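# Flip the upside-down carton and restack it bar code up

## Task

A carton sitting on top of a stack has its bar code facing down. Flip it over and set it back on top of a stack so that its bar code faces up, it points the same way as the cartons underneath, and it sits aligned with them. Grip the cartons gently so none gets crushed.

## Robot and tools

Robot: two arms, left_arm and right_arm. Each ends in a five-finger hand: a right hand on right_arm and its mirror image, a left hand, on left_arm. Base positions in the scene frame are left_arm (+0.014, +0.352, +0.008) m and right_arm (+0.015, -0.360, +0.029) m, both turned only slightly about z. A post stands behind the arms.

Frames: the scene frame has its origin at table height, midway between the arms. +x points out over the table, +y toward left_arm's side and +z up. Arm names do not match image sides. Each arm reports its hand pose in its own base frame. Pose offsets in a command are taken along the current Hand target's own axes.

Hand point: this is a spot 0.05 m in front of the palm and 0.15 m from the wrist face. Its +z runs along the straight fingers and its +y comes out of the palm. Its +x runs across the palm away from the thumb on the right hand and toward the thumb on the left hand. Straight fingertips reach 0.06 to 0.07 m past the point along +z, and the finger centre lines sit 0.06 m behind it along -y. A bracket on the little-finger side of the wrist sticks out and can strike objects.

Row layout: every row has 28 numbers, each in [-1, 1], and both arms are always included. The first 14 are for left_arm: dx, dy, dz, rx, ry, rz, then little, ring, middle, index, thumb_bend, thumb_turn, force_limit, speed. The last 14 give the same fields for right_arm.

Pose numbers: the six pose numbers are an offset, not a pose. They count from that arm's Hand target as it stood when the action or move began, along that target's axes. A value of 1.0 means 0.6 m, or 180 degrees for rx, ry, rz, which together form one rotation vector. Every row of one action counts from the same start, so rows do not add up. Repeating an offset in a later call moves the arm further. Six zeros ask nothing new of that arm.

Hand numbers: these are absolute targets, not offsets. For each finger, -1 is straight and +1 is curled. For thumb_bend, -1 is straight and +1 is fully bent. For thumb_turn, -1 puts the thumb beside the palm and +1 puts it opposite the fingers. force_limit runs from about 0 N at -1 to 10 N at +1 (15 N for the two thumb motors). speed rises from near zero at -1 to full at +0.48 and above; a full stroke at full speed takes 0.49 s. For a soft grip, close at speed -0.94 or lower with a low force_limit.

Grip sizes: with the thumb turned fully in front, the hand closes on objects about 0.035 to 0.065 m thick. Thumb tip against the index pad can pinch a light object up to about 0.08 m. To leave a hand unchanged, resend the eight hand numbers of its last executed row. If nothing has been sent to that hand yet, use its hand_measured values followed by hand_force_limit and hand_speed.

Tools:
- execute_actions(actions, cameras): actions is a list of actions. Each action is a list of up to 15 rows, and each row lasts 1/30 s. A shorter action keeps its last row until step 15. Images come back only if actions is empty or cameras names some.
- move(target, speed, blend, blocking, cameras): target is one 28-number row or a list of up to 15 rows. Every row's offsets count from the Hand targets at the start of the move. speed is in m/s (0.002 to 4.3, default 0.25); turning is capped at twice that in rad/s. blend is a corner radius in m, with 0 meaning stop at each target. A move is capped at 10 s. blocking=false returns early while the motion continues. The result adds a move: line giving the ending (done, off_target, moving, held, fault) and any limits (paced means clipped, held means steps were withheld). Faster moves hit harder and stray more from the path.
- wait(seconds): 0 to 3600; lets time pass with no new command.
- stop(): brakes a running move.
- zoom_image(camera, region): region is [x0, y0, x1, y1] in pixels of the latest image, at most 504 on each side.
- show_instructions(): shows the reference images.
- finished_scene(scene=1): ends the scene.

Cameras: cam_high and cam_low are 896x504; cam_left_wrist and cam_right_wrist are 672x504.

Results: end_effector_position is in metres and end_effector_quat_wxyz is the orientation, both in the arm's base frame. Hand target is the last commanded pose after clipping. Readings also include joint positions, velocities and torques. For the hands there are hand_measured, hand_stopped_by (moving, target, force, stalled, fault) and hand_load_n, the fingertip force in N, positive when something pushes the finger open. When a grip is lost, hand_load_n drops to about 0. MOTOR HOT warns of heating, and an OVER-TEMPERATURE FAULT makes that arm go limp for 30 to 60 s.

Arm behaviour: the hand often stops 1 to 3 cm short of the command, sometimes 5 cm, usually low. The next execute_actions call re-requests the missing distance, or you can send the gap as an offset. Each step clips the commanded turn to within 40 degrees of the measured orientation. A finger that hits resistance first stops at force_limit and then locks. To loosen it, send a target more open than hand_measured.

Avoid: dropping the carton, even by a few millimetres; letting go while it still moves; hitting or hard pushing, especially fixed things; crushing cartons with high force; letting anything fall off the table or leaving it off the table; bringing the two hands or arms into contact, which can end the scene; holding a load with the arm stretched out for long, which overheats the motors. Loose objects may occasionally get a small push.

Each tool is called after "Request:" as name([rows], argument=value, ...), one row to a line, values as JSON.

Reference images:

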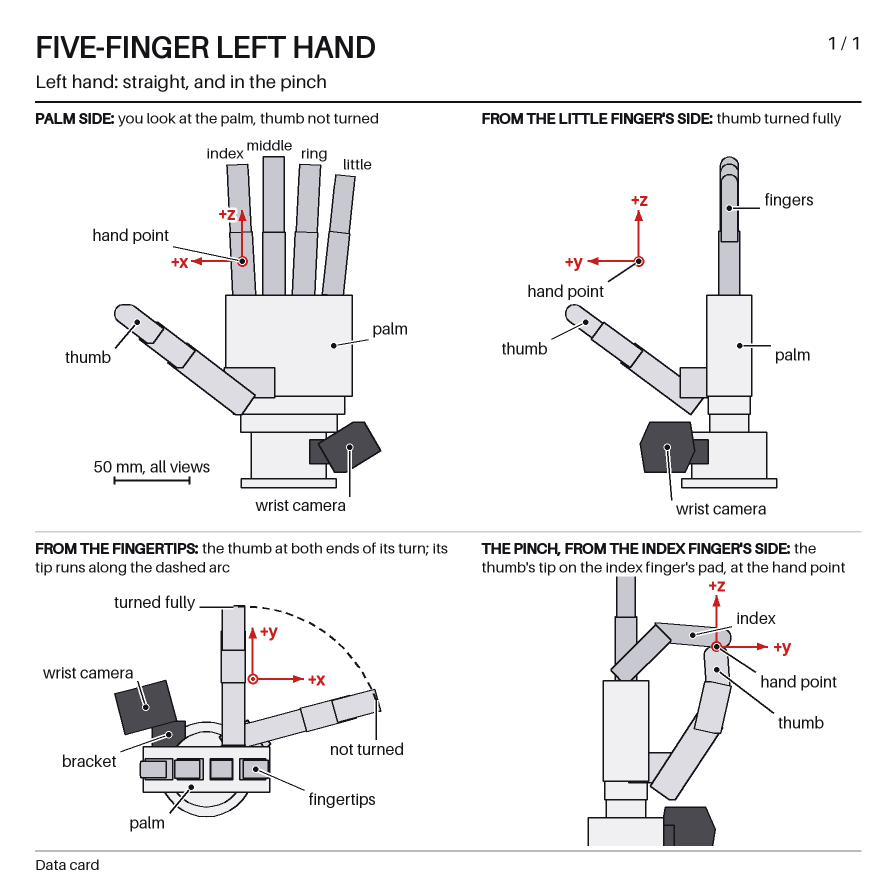

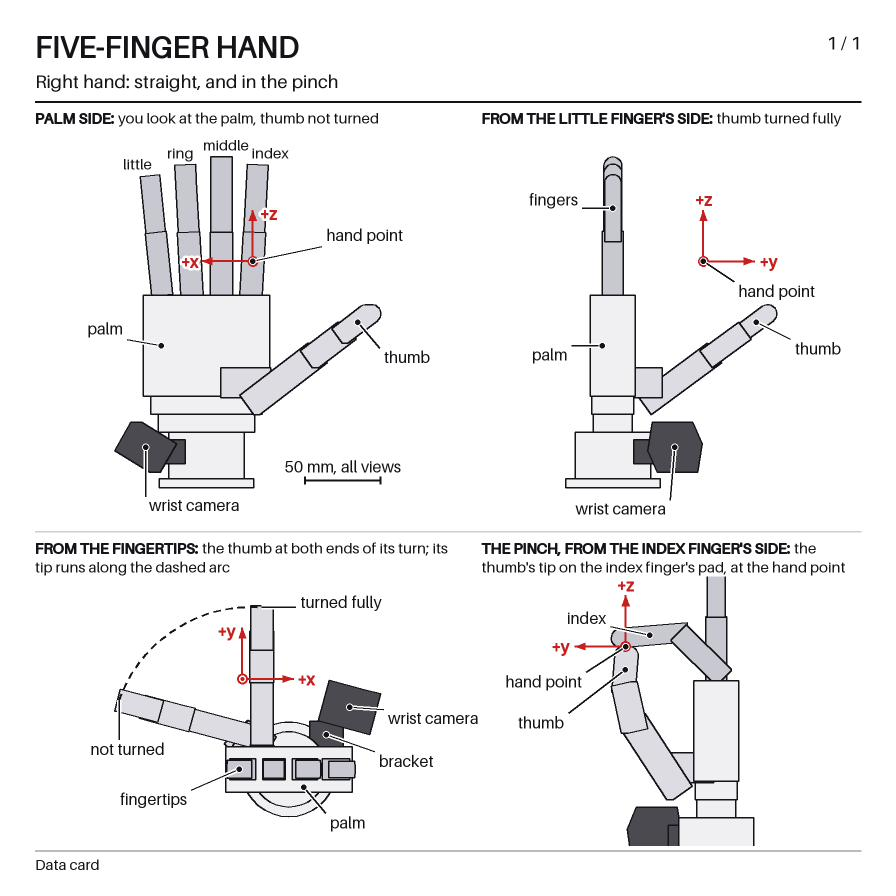

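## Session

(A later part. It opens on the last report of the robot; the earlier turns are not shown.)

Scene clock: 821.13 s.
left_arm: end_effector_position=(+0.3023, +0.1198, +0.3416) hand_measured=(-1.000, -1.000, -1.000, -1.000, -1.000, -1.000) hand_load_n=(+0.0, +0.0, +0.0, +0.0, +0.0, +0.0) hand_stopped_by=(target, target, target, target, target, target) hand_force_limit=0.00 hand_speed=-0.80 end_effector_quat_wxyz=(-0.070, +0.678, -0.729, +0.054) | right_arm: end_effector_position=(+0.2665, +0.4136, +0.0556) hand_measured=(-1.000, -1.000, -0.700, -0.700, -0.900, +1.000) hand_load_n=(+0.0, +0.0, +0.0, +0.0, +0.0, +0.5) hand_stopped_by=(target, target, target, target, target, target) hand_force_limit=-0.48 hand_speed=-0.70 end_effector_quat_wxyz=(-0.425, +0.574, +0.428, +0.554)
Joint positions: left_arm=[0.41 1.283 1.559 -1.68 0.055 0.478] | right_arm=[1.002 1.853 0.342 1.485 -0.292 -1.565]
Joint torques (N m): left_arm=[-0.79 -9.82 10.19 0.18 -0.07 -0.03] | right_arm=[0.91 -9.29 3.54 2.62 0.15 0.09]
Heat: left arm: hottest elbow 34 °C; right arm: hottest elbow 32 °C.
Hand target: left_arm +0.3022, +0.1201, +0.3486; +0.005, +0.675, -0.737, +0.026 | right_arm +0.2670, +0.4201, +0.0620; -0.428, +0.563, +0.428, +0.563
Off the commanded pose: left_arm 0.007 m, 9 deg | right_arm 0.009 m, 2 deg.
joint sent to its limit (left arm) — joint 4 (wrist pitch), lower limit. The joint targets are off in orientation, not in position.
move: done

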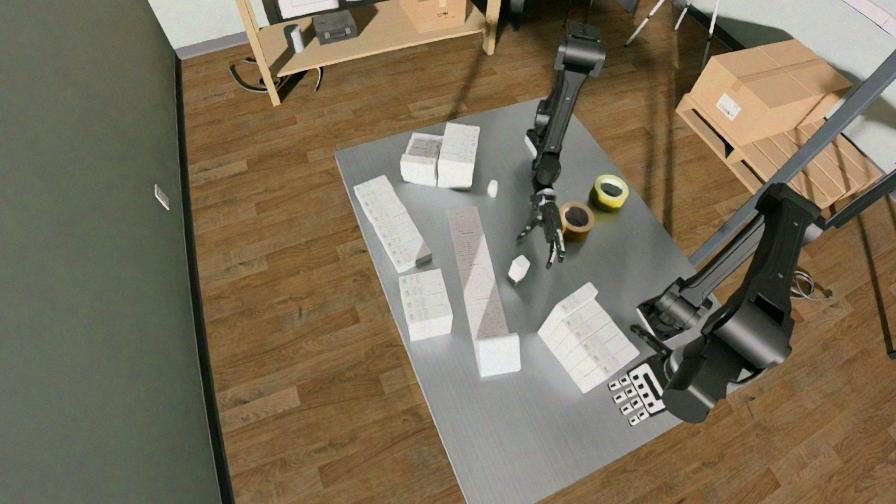

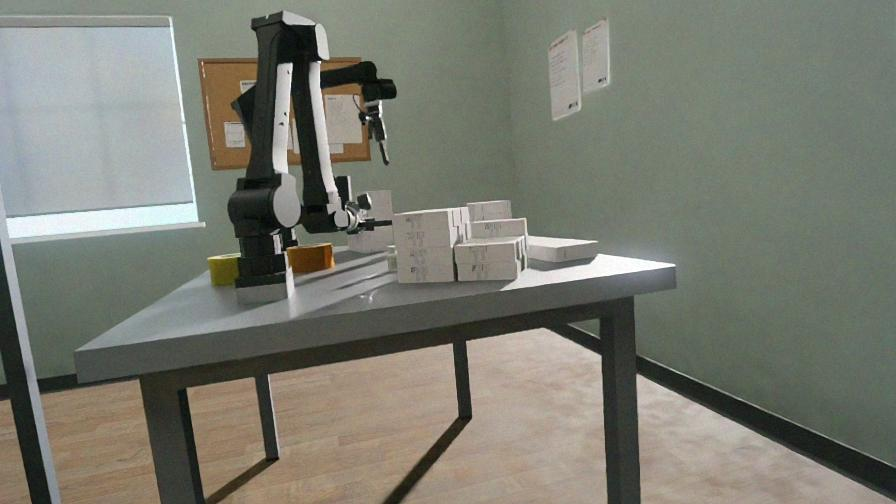

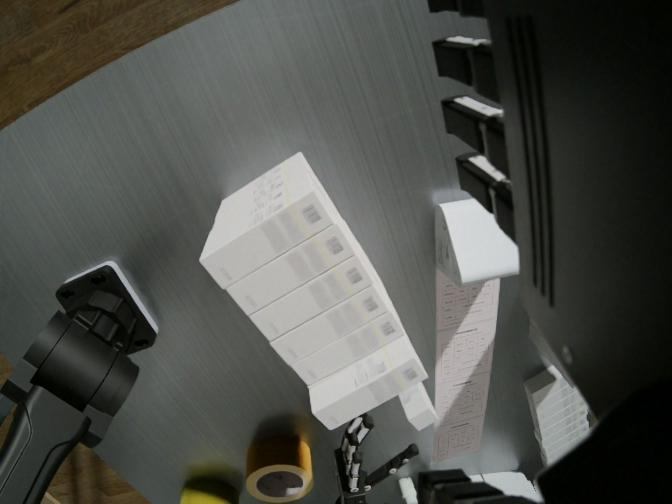

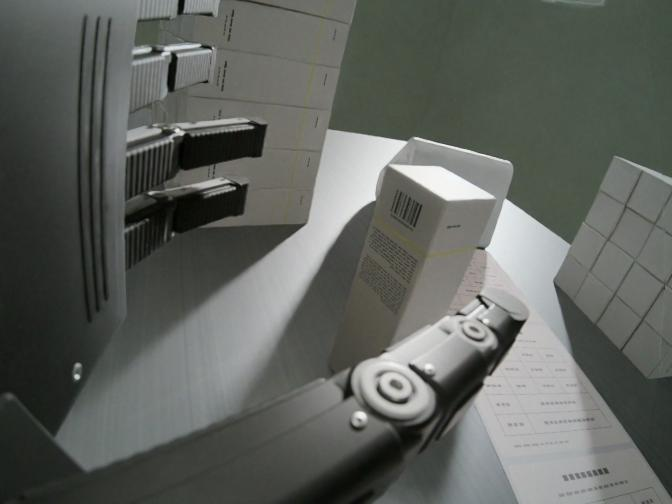

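Request:
zoom_image(camera="cam_right_wrist", region=[310, 130, 530, 390])

Scaled by 1.938 from the camera's image (finer frame: 960x720).

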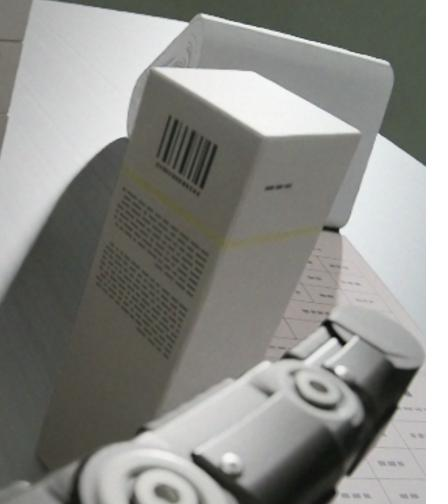

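Request:
move([
  [0,0,0,0,0,0,-1,-1,-1,-1,-1,-1,0,-0.8,-0.05,0,0,0,0,0,-1,-1,-0.7,-0.7,-0.9,1,-0.48,-0.7],
  [0,0,0,0,0,0,-1,-1,-1,-1,-1,-1,0,-0.8,-0.05,0.05,0.0375,0,0,0,-1,-1,-0.7,-0.7,-0.9,1,-0.48,-0.7],
], cameras=["cam_left_wrist","cam_right_wrist"], speed=0.08)

Request:
zoom_image(camera="cam_right_wrist", region=[120, 60, 520, 380])

Scene clock: 845.33 s.
left_arm: end_effector_position=(+0.3023, +0.1198, +0.3416) hand_measured=(-1.000, -1.000, -1.000, -1.000, -1.000, -1.000) hand_load_n=(+0.0, +0.0, +0.0, +0.0, +0.0, +0.0) hand_stopped_by=(target, target, target, target, target, target) hand_force_limit=0.00 hand_speed=-0.80 end_effector_quat_wxyz=(-0.070, +0.678, -0.729, +0.054) | right_arm: end_effector_position=(+0.2973, +0.4311, +0.0288) hand_measured=(-1.000, -1.000, -0.700, -0.700, -0.900, +1.000) hand_load_n=(+0.0, +0.0, -0.5, +0.0, +0.0, +0.0) hand_stopped_by=(target, target, target, target, target, target) hand_force_limit=-0.48 hand_speed=-0.70 end_effector_quat_wxyz=(-0.427, +0.569, +0.430, +0.556)
Joint positions: left_arm=[0.41 1.283 1.559 -1.68 0.055 0.478] | right_arm=[0.946 2 0.444 1.539 -0.356 -1.569]
Joint torques (N m): left_arm=[-0.79 -9.88 10.19 0.2 -0.07 -0.02] | right_arm=[-0.09 -10.93 3.07 2.3 -0.04 0.11]
Heat: left arm: hottest elbow 34 °C; right arm: hottest elbow 31 °C.
Hand target: left_arm +0.3022, +0.1201, +0.3486; +0.005, +0.675, -0.737, +0.026 | right_arm +0.3020, +0.4338, +0.0321; -0.428, +0.563, +0.428, +0.563
Off the commanded pose: left_arm 0.007 m, 9 deg | right_arm 0.006 m, 1 deg.
joint sent to its limit (left arm) — joint 4 (wrist pitch), lower limit. The joint targets are off in orientation, not in position.
move: done

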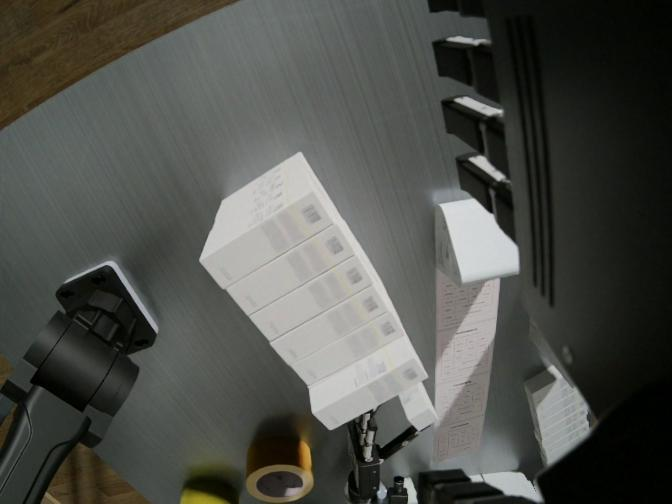

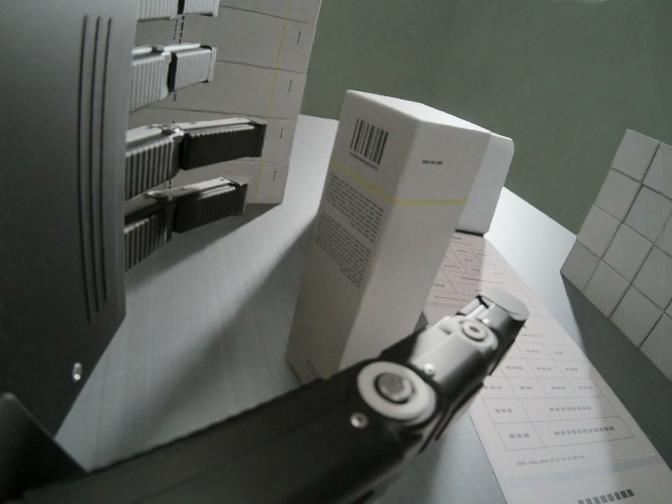

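Scaled by 1.260 from the camera's image (finer frame: 960x720).

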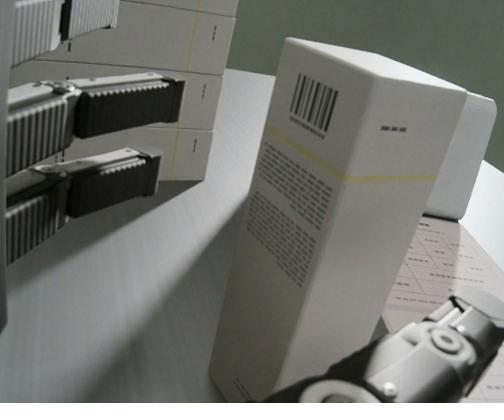

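Request:
move(target=[0,0,0,0,0,0,-1,-1,-1,-1,-1,-1,0,-0.8,0,0.0313,0.0098,0,0,0,-1,-1,-0.7,-0.7,-0.9,1,-0.48,-0.7], cameras=["cam_high","cam_right_wrist"], speed=0.06)

Request:
zoom_image(camera="cam_right_wrist", region=[120, 60, 520, 380])

Request:
zoom_image(camera="cam_high", region=[480, 180, 600, 300])

Scene clock: 863.63 s.
left_arm: end_effector_position=(+0.3023, +0.1198, +0.3416) hand_measured=(-1.000, -1.000, -1.000, -1.000, -1.000, -1.000) hand_load_n=(+0.0, +0.0, +0.0, +0.0, +0.0, +0.0) hand_stopped_by=(target, target, target, target, target, target) hand_force_limit=0.00 hand_speed=-0.80 end_effector_quat_wxyz=(-0.070, +0.678, -0.729, +0.054) | right_arm: end_effector_position=(+0.3169, +0.4321, +0.0338) hand_measured=(-1.000, -1.000, -0.700, -0.700, -0.900, +1.000) hand_load_n=(+0.0, +0.0, +0.0, +0.0, +0.0, +0.5) hand_stopped_by=(target, target, target, target, target, target) hand_force_limit=-0.48 hand_speed=-0.70 end_effector_quat_wxyz=(-0.429, +0.562, +0.428, +0.563)
Joint positions: left_arm=[0.41 1.283 1.559 -1.68 0.055 0.478] | right_arm=[0.9 2.003 0.476 1.528 -0.402 -1.569]
Joint torques (N m): left_arm=[-0.79 -9.82 10.19 0.18 -0.07 -0.03] | right_arm=[0.15 -11.28 3.36 1.43 -0.05 0.11]
Heat: left arm: hottest elbow 34 °C; right arm: hottest elbow 31 °C.
Hand target: left_arm +0.3022, +0.1201, +0.3486; +0.005, +0.675, -0.737, +0.026 | right_arm +0.3216, +0.4344, +0.0320; -0.428, +0.563, +0.428, +0.563
Off the commanded pose: left_arm 0.007 m, 9 deg | right_arm 0.006 m, 0 deg.
joint sent to its limit (left arm) — joint 4 (wrist pitch), lower limit. The joint targets are off in orientation, not in position.
move: done

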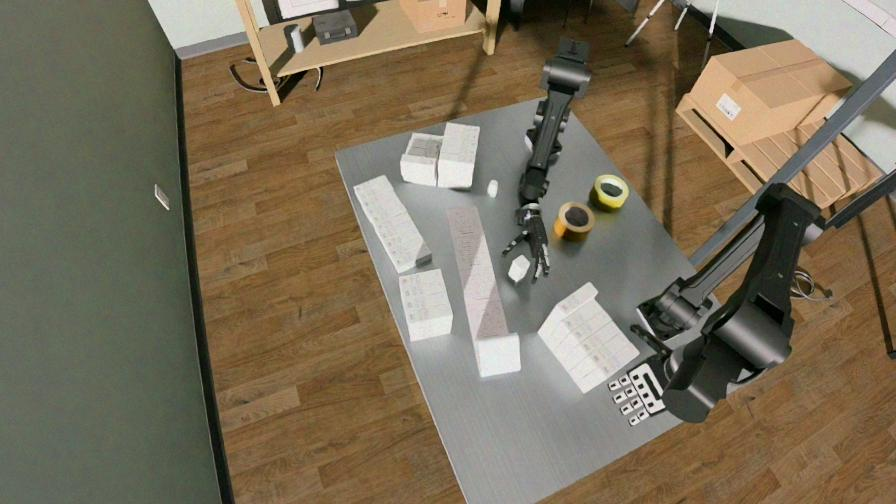

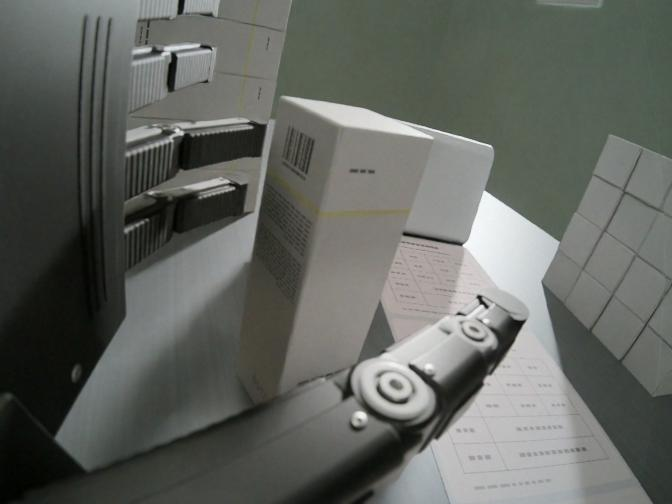

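Scaled by 1.260 from the camera's image (finer frame: 960x720).

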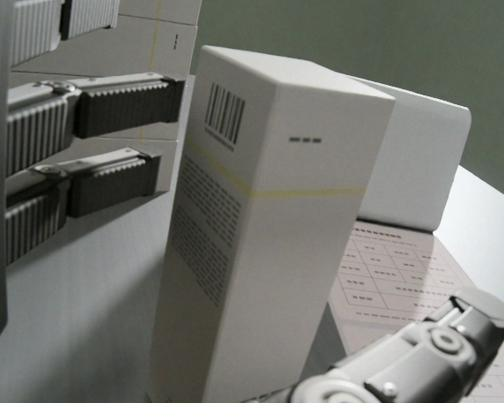

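Scaled by 4.200 from the camera's image (finer frame: 1280x720).

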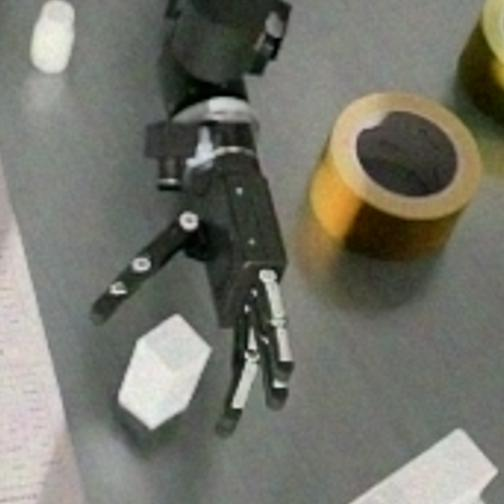

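Request:
move(target=[0,0,0,0,0,0,-1,-1,-1,-1,-1,-1,0,-0.8,-0.022,0,-0.006,0.0167,0,0,-1,-1,-0.7,-0.7,-0.7,1,-0.48,-0.7], cameras=["cam_right_wrist"], speed=0.05)

Scene clock: 879.30 s.
left_arm: end_effector_position=(+0.3023, +0.1198, +0.3416) hand_measured=(-1.000, -1.000, -1.000, -1.000, -1.000, -1.000) hand_load_n=(+0.0, +0.0, +0.0, +0.0, +0.0, +0.0) hand_stopped_by=(target, target, target, target, target, target) hand_force_limit=0.00 hand_speed=-0.80 end_effector_quat_wxyz=(-0.070, +0.678, -0.729, +0.054) | right_arm: end_effector_position=(+0.3148, +0.4292, +0.0134) hand_measured=(-1.000, -1.000, -0.700, -0.700, -0.700, +1.000) hand_load_n=(+0.5, +0.0, +0.0, +0.0, +0.0, +0.0) hand_stopped_by=(target, target, target, target, target, target) hand_force_limit=-0.48 hand_speed=-0.70 end_effector_quat_wxyz=(-0.442, +0.561, +0.445, +0.540)
Joint positions: left_arm=[0.41 1.283 1.559 -1.68 0.055 0.478] | right_arm=[0.867 2.053 0.484 1.539 -0.49 -1.569]
Joint torques (N m): left_arm=[-0.97 -9.82 10.14 0.18 -0.08 -0.02] | right_arm=[-0.15 -11.28 2.86 2.59 -0.03 0.1]
Heat: left arm: hottest elbow 34 °C; right arm: hottest elbow 30 °C.
Hand target: left_arm +0.3022, +0.1201, +0.3486; +0.005, +0.675, -0.737, +0.026 | right_arm +0.3207, +0.4310, +0.0189; -0.442, +0.551, +0.443, +0.552
Off the commanded pose: left_arm 0.007 m, 9 deg | right_arm 0.008 m, 2 deg.
joint sent to its limit (left arm) — joint 4 (wrist pitch), lower limit. The joint targets are off in orientation, not in position.
joint sent to its limit (right arm) — joint 4 (wrist pitch), upper limit. The joint targets still meet the commanded pose.
move: done

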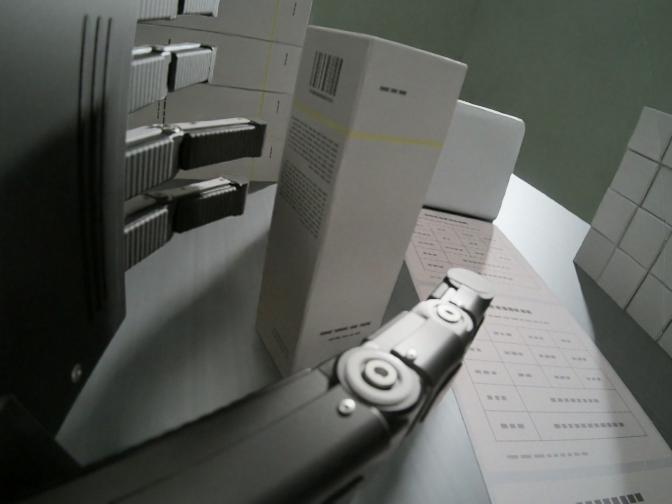

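Request:
move(target=[0,0,0,0,0,0,-1,-1,-1,-1,-1,-1,0,-0.8,0,0,0,0,0,0,-1,-1,-0.35,-0.35,-0.5,1,-0.85,-0.85], cameras=["cam_high","cam_left_wrist","cam_right_wrist"])

Request:
zoom_image(camera="cam_high", region=[480, 180, 600, 300])

Request:
zoom_image(camera="cam_left_wrist", region=[320, 380, 460, 504])

Scene clock: 891.77 s.
left_arm: end_effector_position=(+0.3023, +0.1198, +0.3416) hand_measured=(-1.000, -1.000, -1.000, -1.000, -1.000, -1.000) hand_load_n=(+0.0, +0.0, +0.0, +0.0, +0.0, +0.0) hand_stopped_by=(target, target, target, target, target, target) hand_force_limit=0.00 hand_speed=-0.80 end_effector_quat_wxyz=(-0.070, +0.678, -0.729, +0.054) | right_arm: end_effector_position=(+0.3150, +0.4291, +0.0134) hand_measured=(-1.000, -1.000, -0.350, -0.350, -0.500, +1.000) hand_load_n=(+0.0, +0.0, +0.0, +0.0, +0.0, +0.5) hand_stopped_by=(target, target, target, target, target, target) hand_force_limit=-0.85 hand_speed=-0.85 end_effector_quat_wxyz=(-0.442, +0.561, +0.445, +0.540)
Joint positions: left_arm=[0.41 1.283 1.559 -1.68 0.055 0.478] | right_arm=[0.866 2.053 0.484 1.539 -0.49 -1.569]
Joint torques (N m): left_arm=[-0.79 -9.88 10.15 0.2 -0.07 -0.03] | right_arm=[-0.09 -11.4 2.85 2.56 -0.05 0.1]
Heat: left arm: hottest elbow 34 °C; right arm: hottest elbow 30 °C.
Hand target: left_arm +0.3022, +0.1201, +0.3486; +0.005, +0.675, -0.737, +0.026 | right_arm +0.3209, +0.4309, +0.0189; -0.442, +0.551, +0.443, +0.552
Off the commanded pose: left_arm 0.007 m, 9 deg | right_arm 0.008 m, 2 deg.
joint sent to its limit (left arm) — joint 4 (wrist pitch), lower limit. The joint targets are off in orientation, not in position.
joint sent to its limit (right arm) — joint 4 (wrist pitch), upper limit. The joint targets still meet the commanded pose.
move: done

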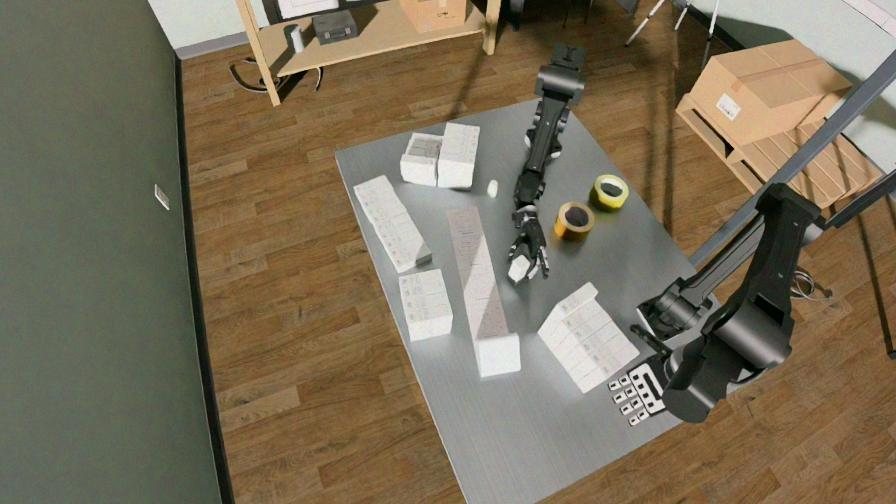

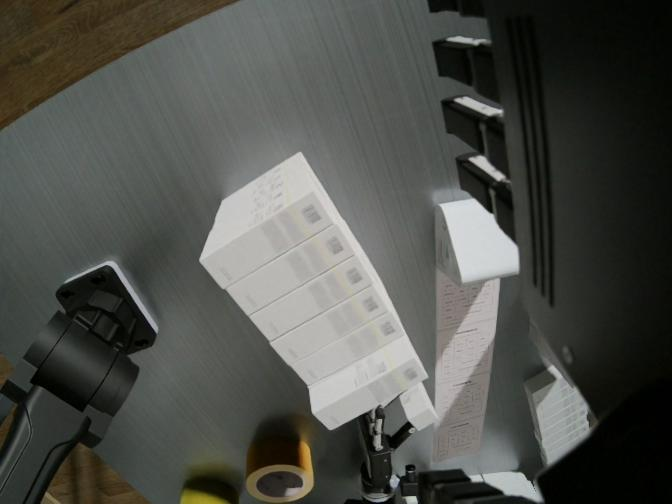

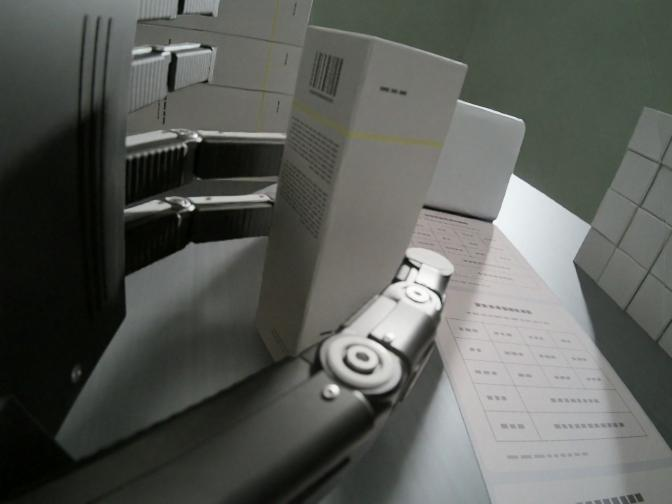

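Scaled by 4.200 from the camera's image (finer frame: 1280x720).

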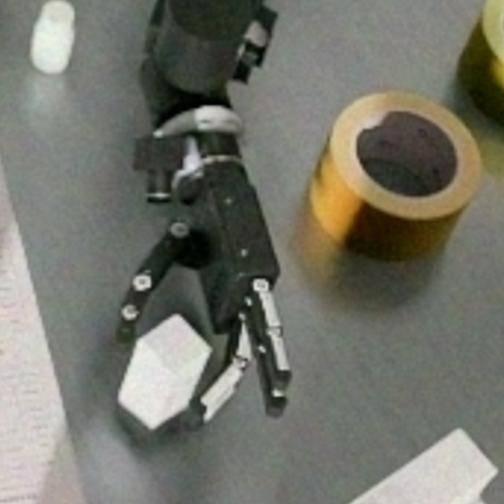

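Scaled by 3.600 from the camera's image (finer frame: 960x720).

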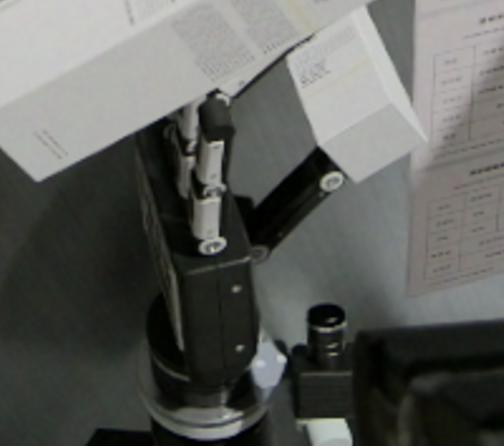

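Request:
move(target=[0,0,0,0,0,0,-1,-1,-1,-1,-1,-1,0,-0.8,0,0,0,0,0,0,-1,-1,-0.22,-0.22,-0.4,1,-0.85,-0.9], cameras=["cam_right_wrist"])

Request:
move(target=[0,0,0,0,0,0,-1,-1,-1,-1,-1,-1,0,-0.8,0,0,0,0,0,0,-1,-1,-0.22,-0.22,0.0,1,-0.75,-0.94], cameras=["cam_high","cam_left_wrist","cam_right_wrist"])

Scene clock: 895.57 s.
left_arm: end_effector_position=(+0.3023, +0.1198, +0.3416) hand_measured=(-1.000, -1.000, -1.000, -1.000, -1.000, -1.000) hand_load_n=(+0.0, +0.0, +0.0, +0.0, -0.5, +0.0) hand_stopped_by=(target, target, target, target, target, target) hand_force_limit=0.00 hand_speed=-0.80 end_effector_quat_wxyz=(-0.070, +0.678, -0.729, +0.054) | right_arm: end_effector_position=(+0.3149, +0.4291, +0.0134) hand_measured=(-1.000, -1.000, -0.220, -0.220, -0.400, +1.000) hand_load_n=(+0.0, +0.0, +0.0, +0.0, +0.0, +0.0) hand_stopped_by=(target, target, target, target, target, target) hand_force_limit=-0.85 hand_speed=-0.90 end_effector_quat_wxyz=(-0.442, +0.561, +0.445, +0.540)
Joint positions: left_arm=[0.41 1.283 1.559 -1.68 0.055 0.478] | right_arm=[0.866 2.053 0.484 1.539 -0.491 -1.569]
Joint torques (N m): left_arm=[-0.67 -9.93 10.15 0.21 -0.07 -0.02] | right_arm=[-0.09 -11.28 2.82 2.52 -0.03 0.1]
Heat: left arm: hottest elbow 34 °C; right arm: hottest elbow 30 °C.
Hand target: left_arm +0.3022, +0.1201, +0.3486; +0.005, +0.675, -0.737, +0.026 | right_arm +0.3209, +0.4309, +0.0189; -0.442, +0.551, +0.443, +0.552
Off the commanded pose: left_arm 0.007 m, 9 deg | right_arm 0.008 m, 2 deg.
joint sent to its limit (left arm) — joint 4 (wrist pitch), lower limit. The joint targets are off in orientation, not in position.
joint sent to its limit (right arm) — joint 4 (wrist pitch), upper limit. The joint targets still meet the commanded pose.
move: done

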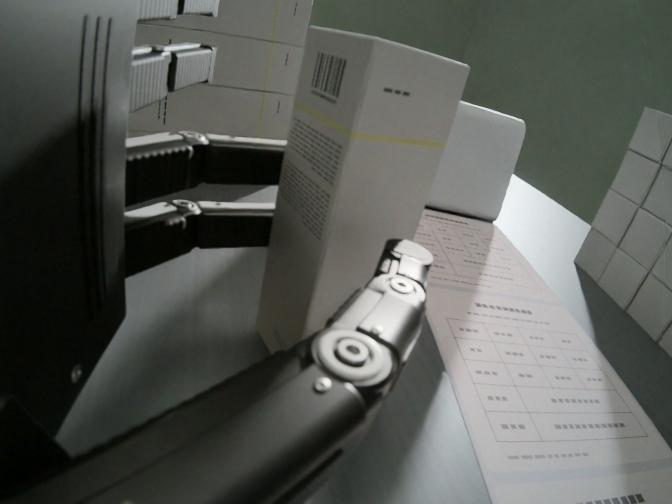

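Scene clock: 898.83 s.
left_arm: end_effector_position=(+0.3023, +0.1198, +0.3416) hand_measured=(-1.000, -1.000, -1.000, -1.000, -1.000, -1.000) hand_load_n=(+0.0, +0.0, +0.0, +0.0, +0.0, -0.5) hand_stopped_by=(target, target, target, target, target, target) hand_force_limit=0.00 hand_speed=-0.80 end_effector_quat_wxyz=(-0.070, +0.678, -0.729, +0.054) | right_arm: end_effector_position=(+0.3149, +0.4291, +0.0134) hand_measured=(-1.000, -1.000, -0.220, -0.220, -0.136, +1.000) hand_load_n=(+0.0, +0.0, +1.0, +2.0, +2.0, +0.0) hand_stopped_by=(target, target, target, target, force, target) hand_force_limit=-0.75 hand_speed=-0.94 end_effector_quat_wxyz=(-0.442, +0.561, +0.445, +0.540)
Joint positions: left_arm=[0.41 1.283 1.559 -1.68 0.055 0.478] | right_arm=[0.866 2.053 0.484 1.539 -0.491 -1.569]
Joint torques (N m): left_arm=[-0.79 -9.88 10.18 0.18 -0.08 -0.02] | right_arm=[-0.09 -11.52 2.88 2.55 -0.03 0.1]
Heat: left arm: hottest elbow 34 °C; right arm: hottest elbow 30 °C.
Hand target: left_arm +0.3022, +0.1201, +0.3486; +0.005, +0.675, -0.737, +0.026 | right_arm +0.3209, +0.4309, +0.0189; -0.442, +0.551, +0.443, +0.552
Off the commanded pose: left_arm 0.007 m, 9 deg | right_arm 0.008 m, 2 deg.
joint sent to its limit (left arm) — joint 4 (wrist pitch), lower limit. The joint targets are off in orientation, not in position.
joint sent to its limit (right arm) — joint 4 (wrist pitch), upper limit. The joint targets still meet the commanded pose.
move: done

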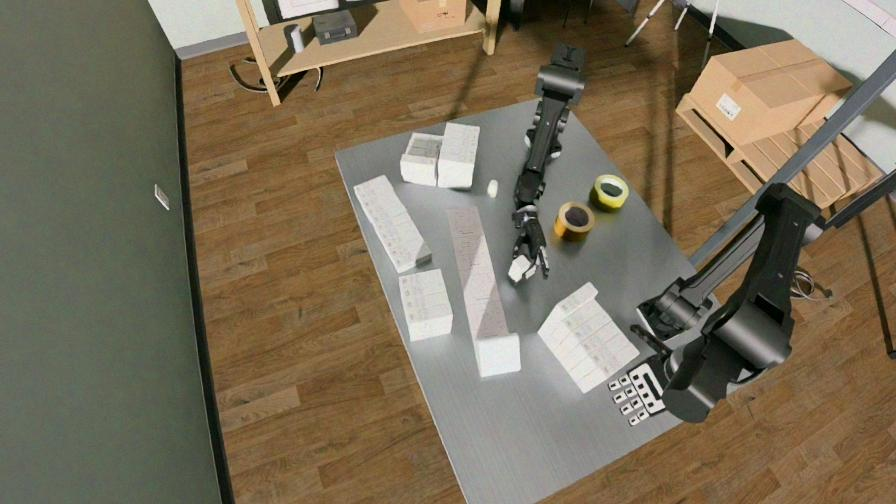

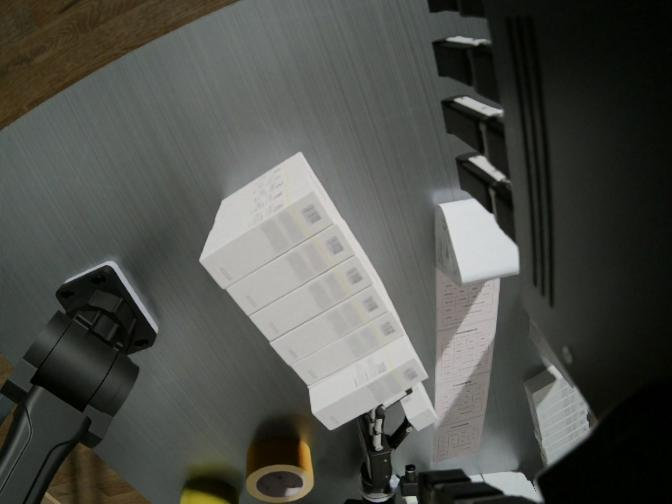

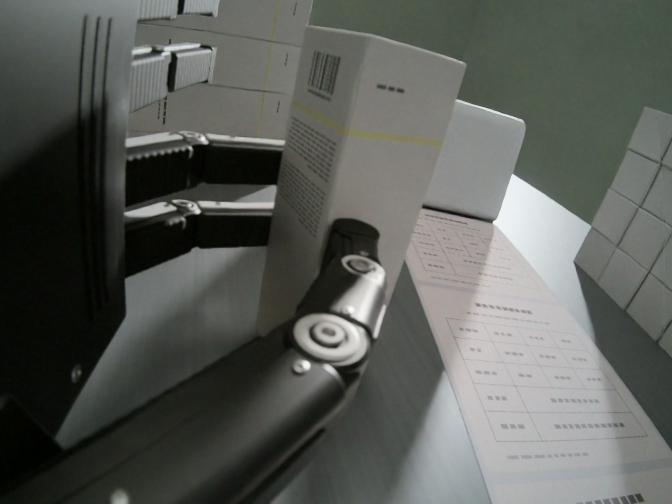

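Request:
move(target=[0,0,0,0,0,0,-1,-1,-1,-1,-1,-1,0,-0.8,0,0,0,0,0,0,-1,-1,-0.22,-0.22,0.1,1,-0.48,-0.94], cameras=["cam_right_wrist"])

Request:
zoom_image(camera="cam_right_wrist", region=[220, 0, 520, 260])

Scene clock: 901.77 s.
left_arm: end_effector_position=(+0.3023, +0.1198, +0.3416) hand_measured=(-1.000, -1.000, -1.000, -1.000, -1.000, -1.000) hand_load_n=(+0.0, +0.0, +0.0, +0.0, +0.0, +0.0) hand_stopped_by=(target, target, target, target, target, target) hand_force_limit=0.00 hand_speed=-0.80 end_effector_quat_wxyz=(-0.070, +0.678, -0.729, +0.054) | right_arm: end_effector_position=(+0.3149, +0.4291, +0.0134) hand_measured=(-1.000, -1.000, -0.220, -0.220, -0.120, +1.000) hand_load_n=(+0.0, +0.0, +2.0, +2.5, +4.0, +0.0) hand_stopped_by=(target, target, target, target, force, target) hand_force_limit=-0.48 hand_speed=-0.94 end_effector_quat_wxyz=(-0.442, +0.561, +0.445, +0.540)
Joint positions: left_arm=[0.41 1.283 1.559 -1.68 0.055 0.478] | right_arm=[0.866 2.053 0.484 1.539 -0.491 -1.569]
Joint torques (N m): left_arm=[-0.79 -9.82 10.17 0.17 -0.08 -0.02] | right_arm=[-0.09 -11.52 2.84 2.54 -0.01 0.1]
Heat: left arm: hottest elbow 35 °C; right arm: hottest elbow 30 °C.
Hand target: left_arm +0.3022, +0.1201, +0.3486; +0.005, +0.675, -0.737, +0.026 | right_arm +0.3209, +0.4309, +0.0189; -0.442, +0.551, +0.443, +0.552
Off the commanded pose: left_arm 0.007 m, 9 deg | right_arm 0.008 m, 2 deg.
joint sent to its limit (left arm) — joint 4 (wrist pitch), lower limit. The joint targets are off in orientation, not in position.
joint sent to its limit (right arm) — joint 4 (wrist pitch), upper limit. The joint targets still meet the commanded pose.
move: done

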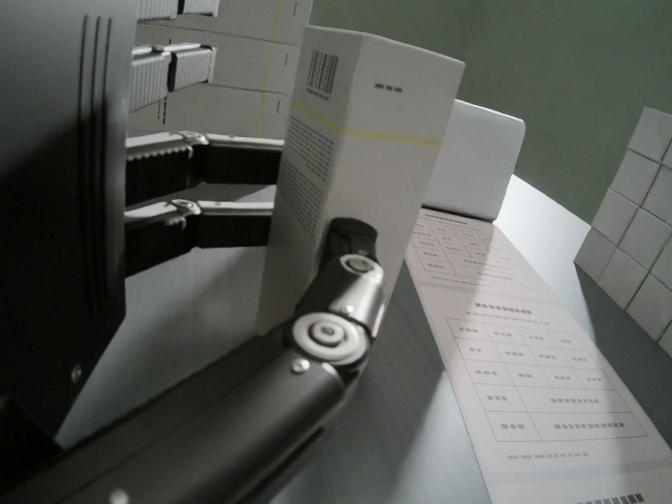

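Scaled by 1.680 from the camera's image (finer frame: 960x720).

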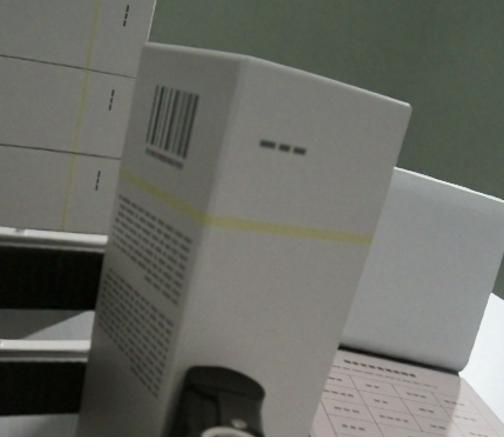

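Request:
move(target=[0,0,0,0,0,0,-1,-1,-1,-1,-1,-1,0,-0.8,0.05,0,0,0,0,0,-1,-1,-0.22,-0.22,0.1,1,-0.48,-0.94], cameras=["cam_high","cam_left_wrist","cam_right_wrist"], speed=0.04)

Scene clock: 918.90 s.
left_arm: end_effector_position=(+0.3023, +0.1198, +0.3416) hand_measured=(-1.000, -1.000, -1.000, -1.000, -1.000, -1.000) hand_load_n=(+0.0, +0.0, +0.0, +0.0, +0.0, +0.0) hand_stopped_by=(target, target, target, target, target, target) hand_force_limit=0.00 hand_speed=-0.80 end_effector_quat_wxyz=(-0.070, +0.678, -0.729, +0.054) | right_arm: end_effector_position=(+0.3173, +0.4320, +0.0396) hand_measured=(-1.000, -1.000, -0.220, -0.220, -0.120, +1.000) hand_load_n=(+0.0, +0.0, +2.0, +2.5, +4.0, +0.0) hand_stopped_by=(target, target, target, target, force, target) hand_force_limit=-0.48 hand_speed=-0.94 end_effector_quat_wxyz=(-0.443, +0.556, +0.444, +0.545)
Joint positions: left_arm=[0.41 1.283 1.559 -1.68 0.055 0.478] | right_arm=[0.866 1.96 0.476 1.47 -0.491 -1.569]
Joint torques (N m): left_arm=[-0.85 -9.93 10.14 0.18 -0.07 -0.02] | right_arm=[-0.15 -13.63 2.4 1.51 -0.01 0.12]
Heat: left arm: hottest elbow 35 °C; right arm: hottest elbow 30 °C.
Hand target: left_arm +0.3022, +0.1201, +0.3486; +0.005, +0.675, -0.737, +0.026 | right_arm +0.3208, +0.4309, +0.0489; -0.442, +0.551, +0.443, +0.552
Off the commanded pose: left_arm 0.007 m, 9 deg | right_arm 0.010 m, 1 deg.
joint sent to its limit (left arm) — joint 4 (wrist pitch), lower limit. The joint targets are off in orientation, not in position.
move: done

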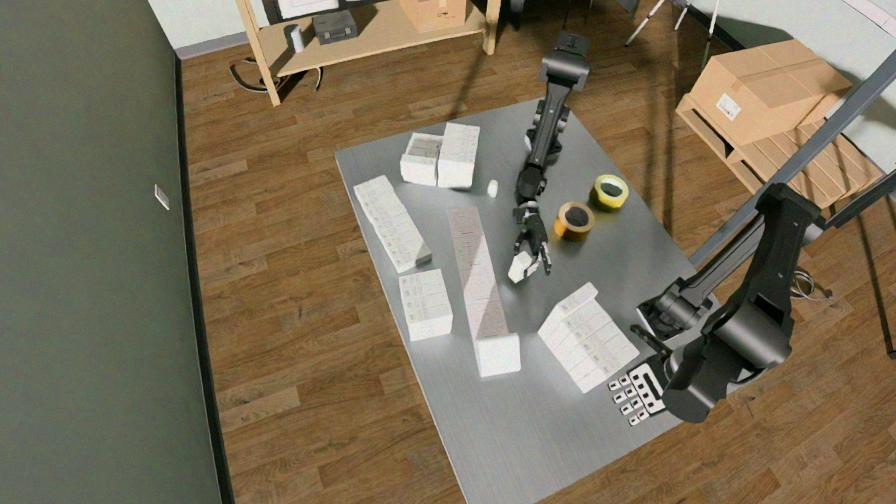

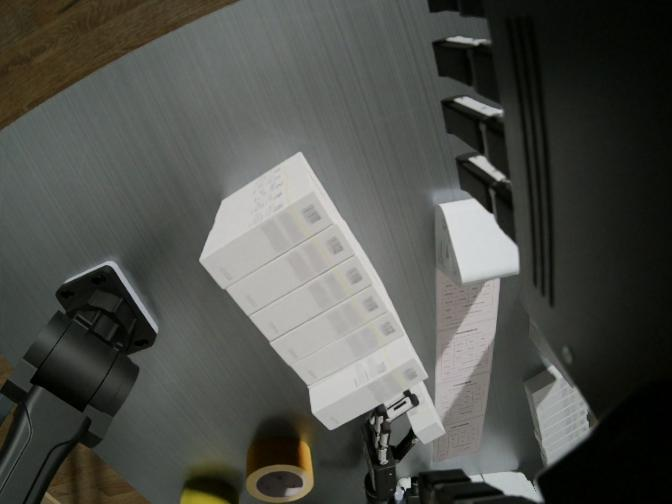

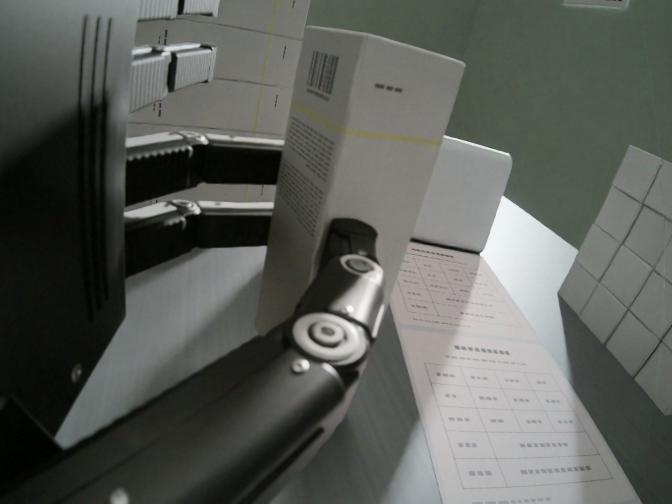

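Request:
move([
  [0,0,0,0,0,0,-1,-1,-1,-1,-1,-1,0,-0.8,0.4167,-0.0175,-0.0183,0,0,0,-1,-1,-0.22,-0.22,0.1,1,-0.48,-0.94],
  [0,0,0,0,0,0,-1,-1,-1,-1,-1,-1,0,-0.8,0.4167,-0.055,0.0578,-0.0097,-0.261,0.4363,-1,-1,-0.22,-0.22,0.1,1,-0.48,-0.94],
], cameras=["all"], speed=0.15, blend=[0.03,0])

Scene clock: 933.47 s.
left_arm: end_effector_position=(+0.3023, +0.1198, +0.3416) hand_measured=(-1.000, -1.000, -1.000, -1.000, -1.000, -1.000) hand_load_n=(+0.0, +0.0, +0.0, +0.0, -0.5, +0.0) hand_stopped_by=(target, target, target, target, target, target) hand_force_limit=0.00 hand_speed=-0.80 end_effector_quat_wxyz=(-0.070, +0.678, -0.729, +0.054) | right_arm: end_effector_position=(+0.2862, +0.4664, +0.2780) hand_measured=(-1.000, -1.000, -0.220, -0.220, -0.120, +1.000) hand_load_n=(+0.0, +0.0, +2.0, +2.0, +4.0, +0.0) hand_stopped_by=(target, target, target, target, force, target) hand_force_limit=-0.48 hand_speed=-0.94 end_effector_quat_wxyz=(-0.467, +0.871, +0.124, -0.095)
Joint positions: left_arm=[0.41 1.283 1.559 -1.68 0.055 0.478] | right_arm=[0.775 1.559 1.52 -0.96 -0.863 -0.808]
Joint torques (N m): left_arm=[-0.79 -9.88 10.18 0.17 -0.07 -0.02] | right_arm=[-0.15 -14.21 13.63 0.69 -0.56 0.29]
Heat: left arm: hottest elbow 35 °C; right arm: hottest elbow 31 °C.
Hand target: left_arm +0.3022, +0.1201, +0.3486; +0.005, +0.675, -0.737, +0.026 | right_arm +0.2957, +0.4720, +0.2988; -0.478, +0.866, +0.125, -0.084
Off the commanded pose: left_arm 0.007 m, 9 deg | right_arm 0.024 m, 2 deg.
joint sent to its limit (left arm) — joint 4 (wrist pitch), lower limit. The joint targets are off in orientation, not in position.
move: off_target (right_arm)

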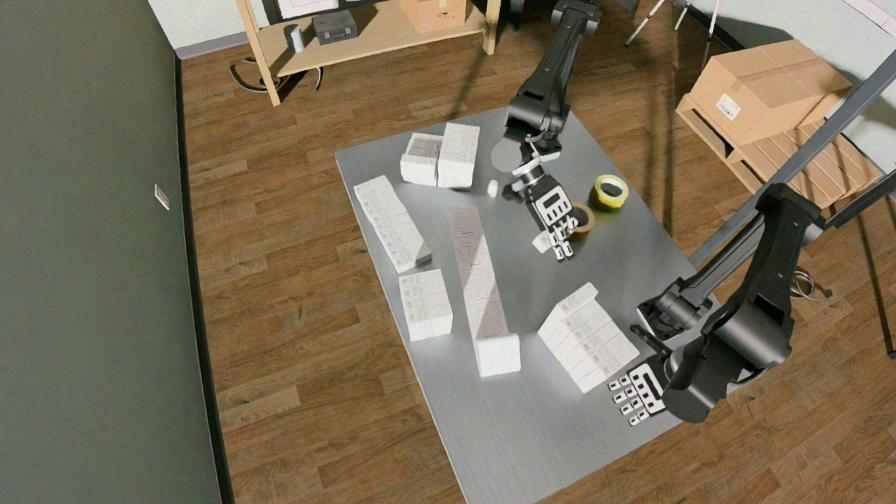

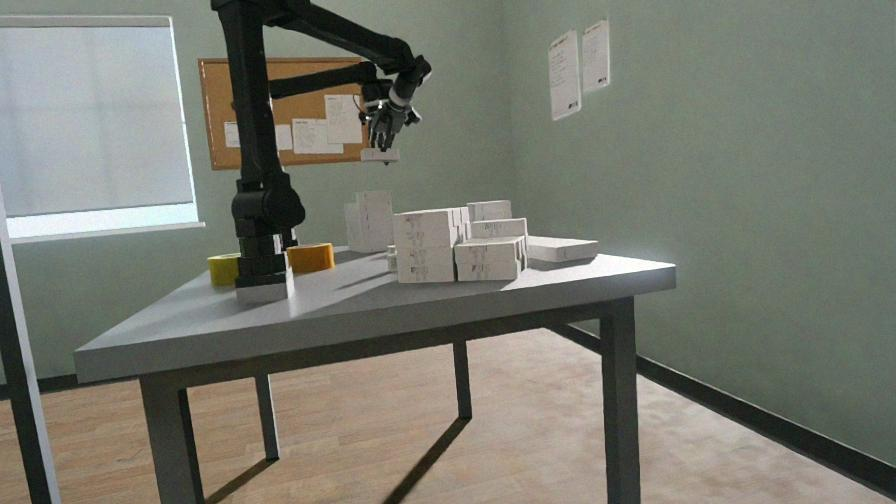

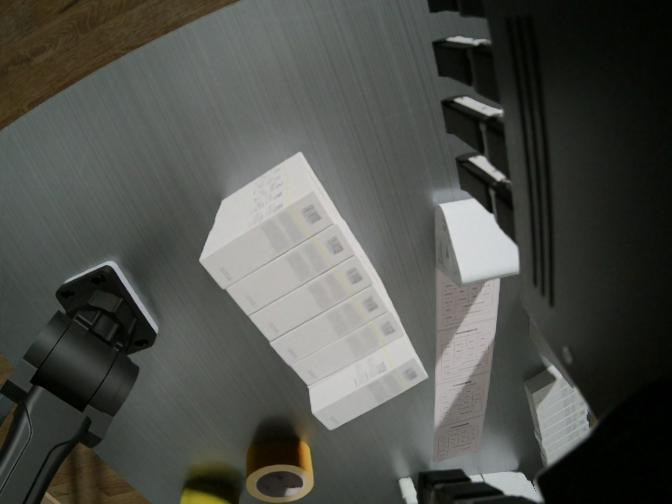

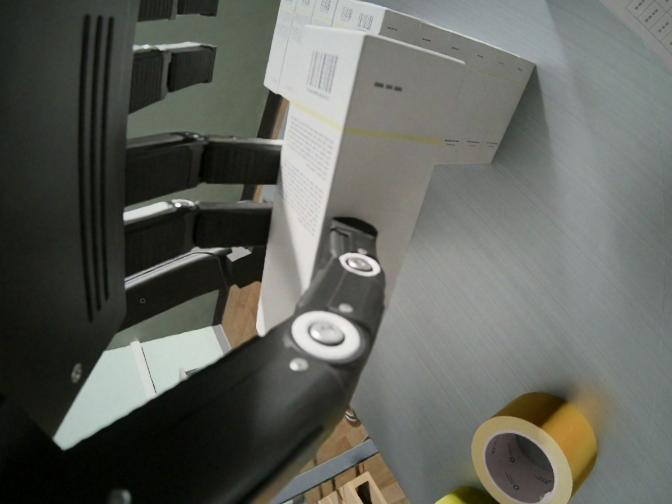

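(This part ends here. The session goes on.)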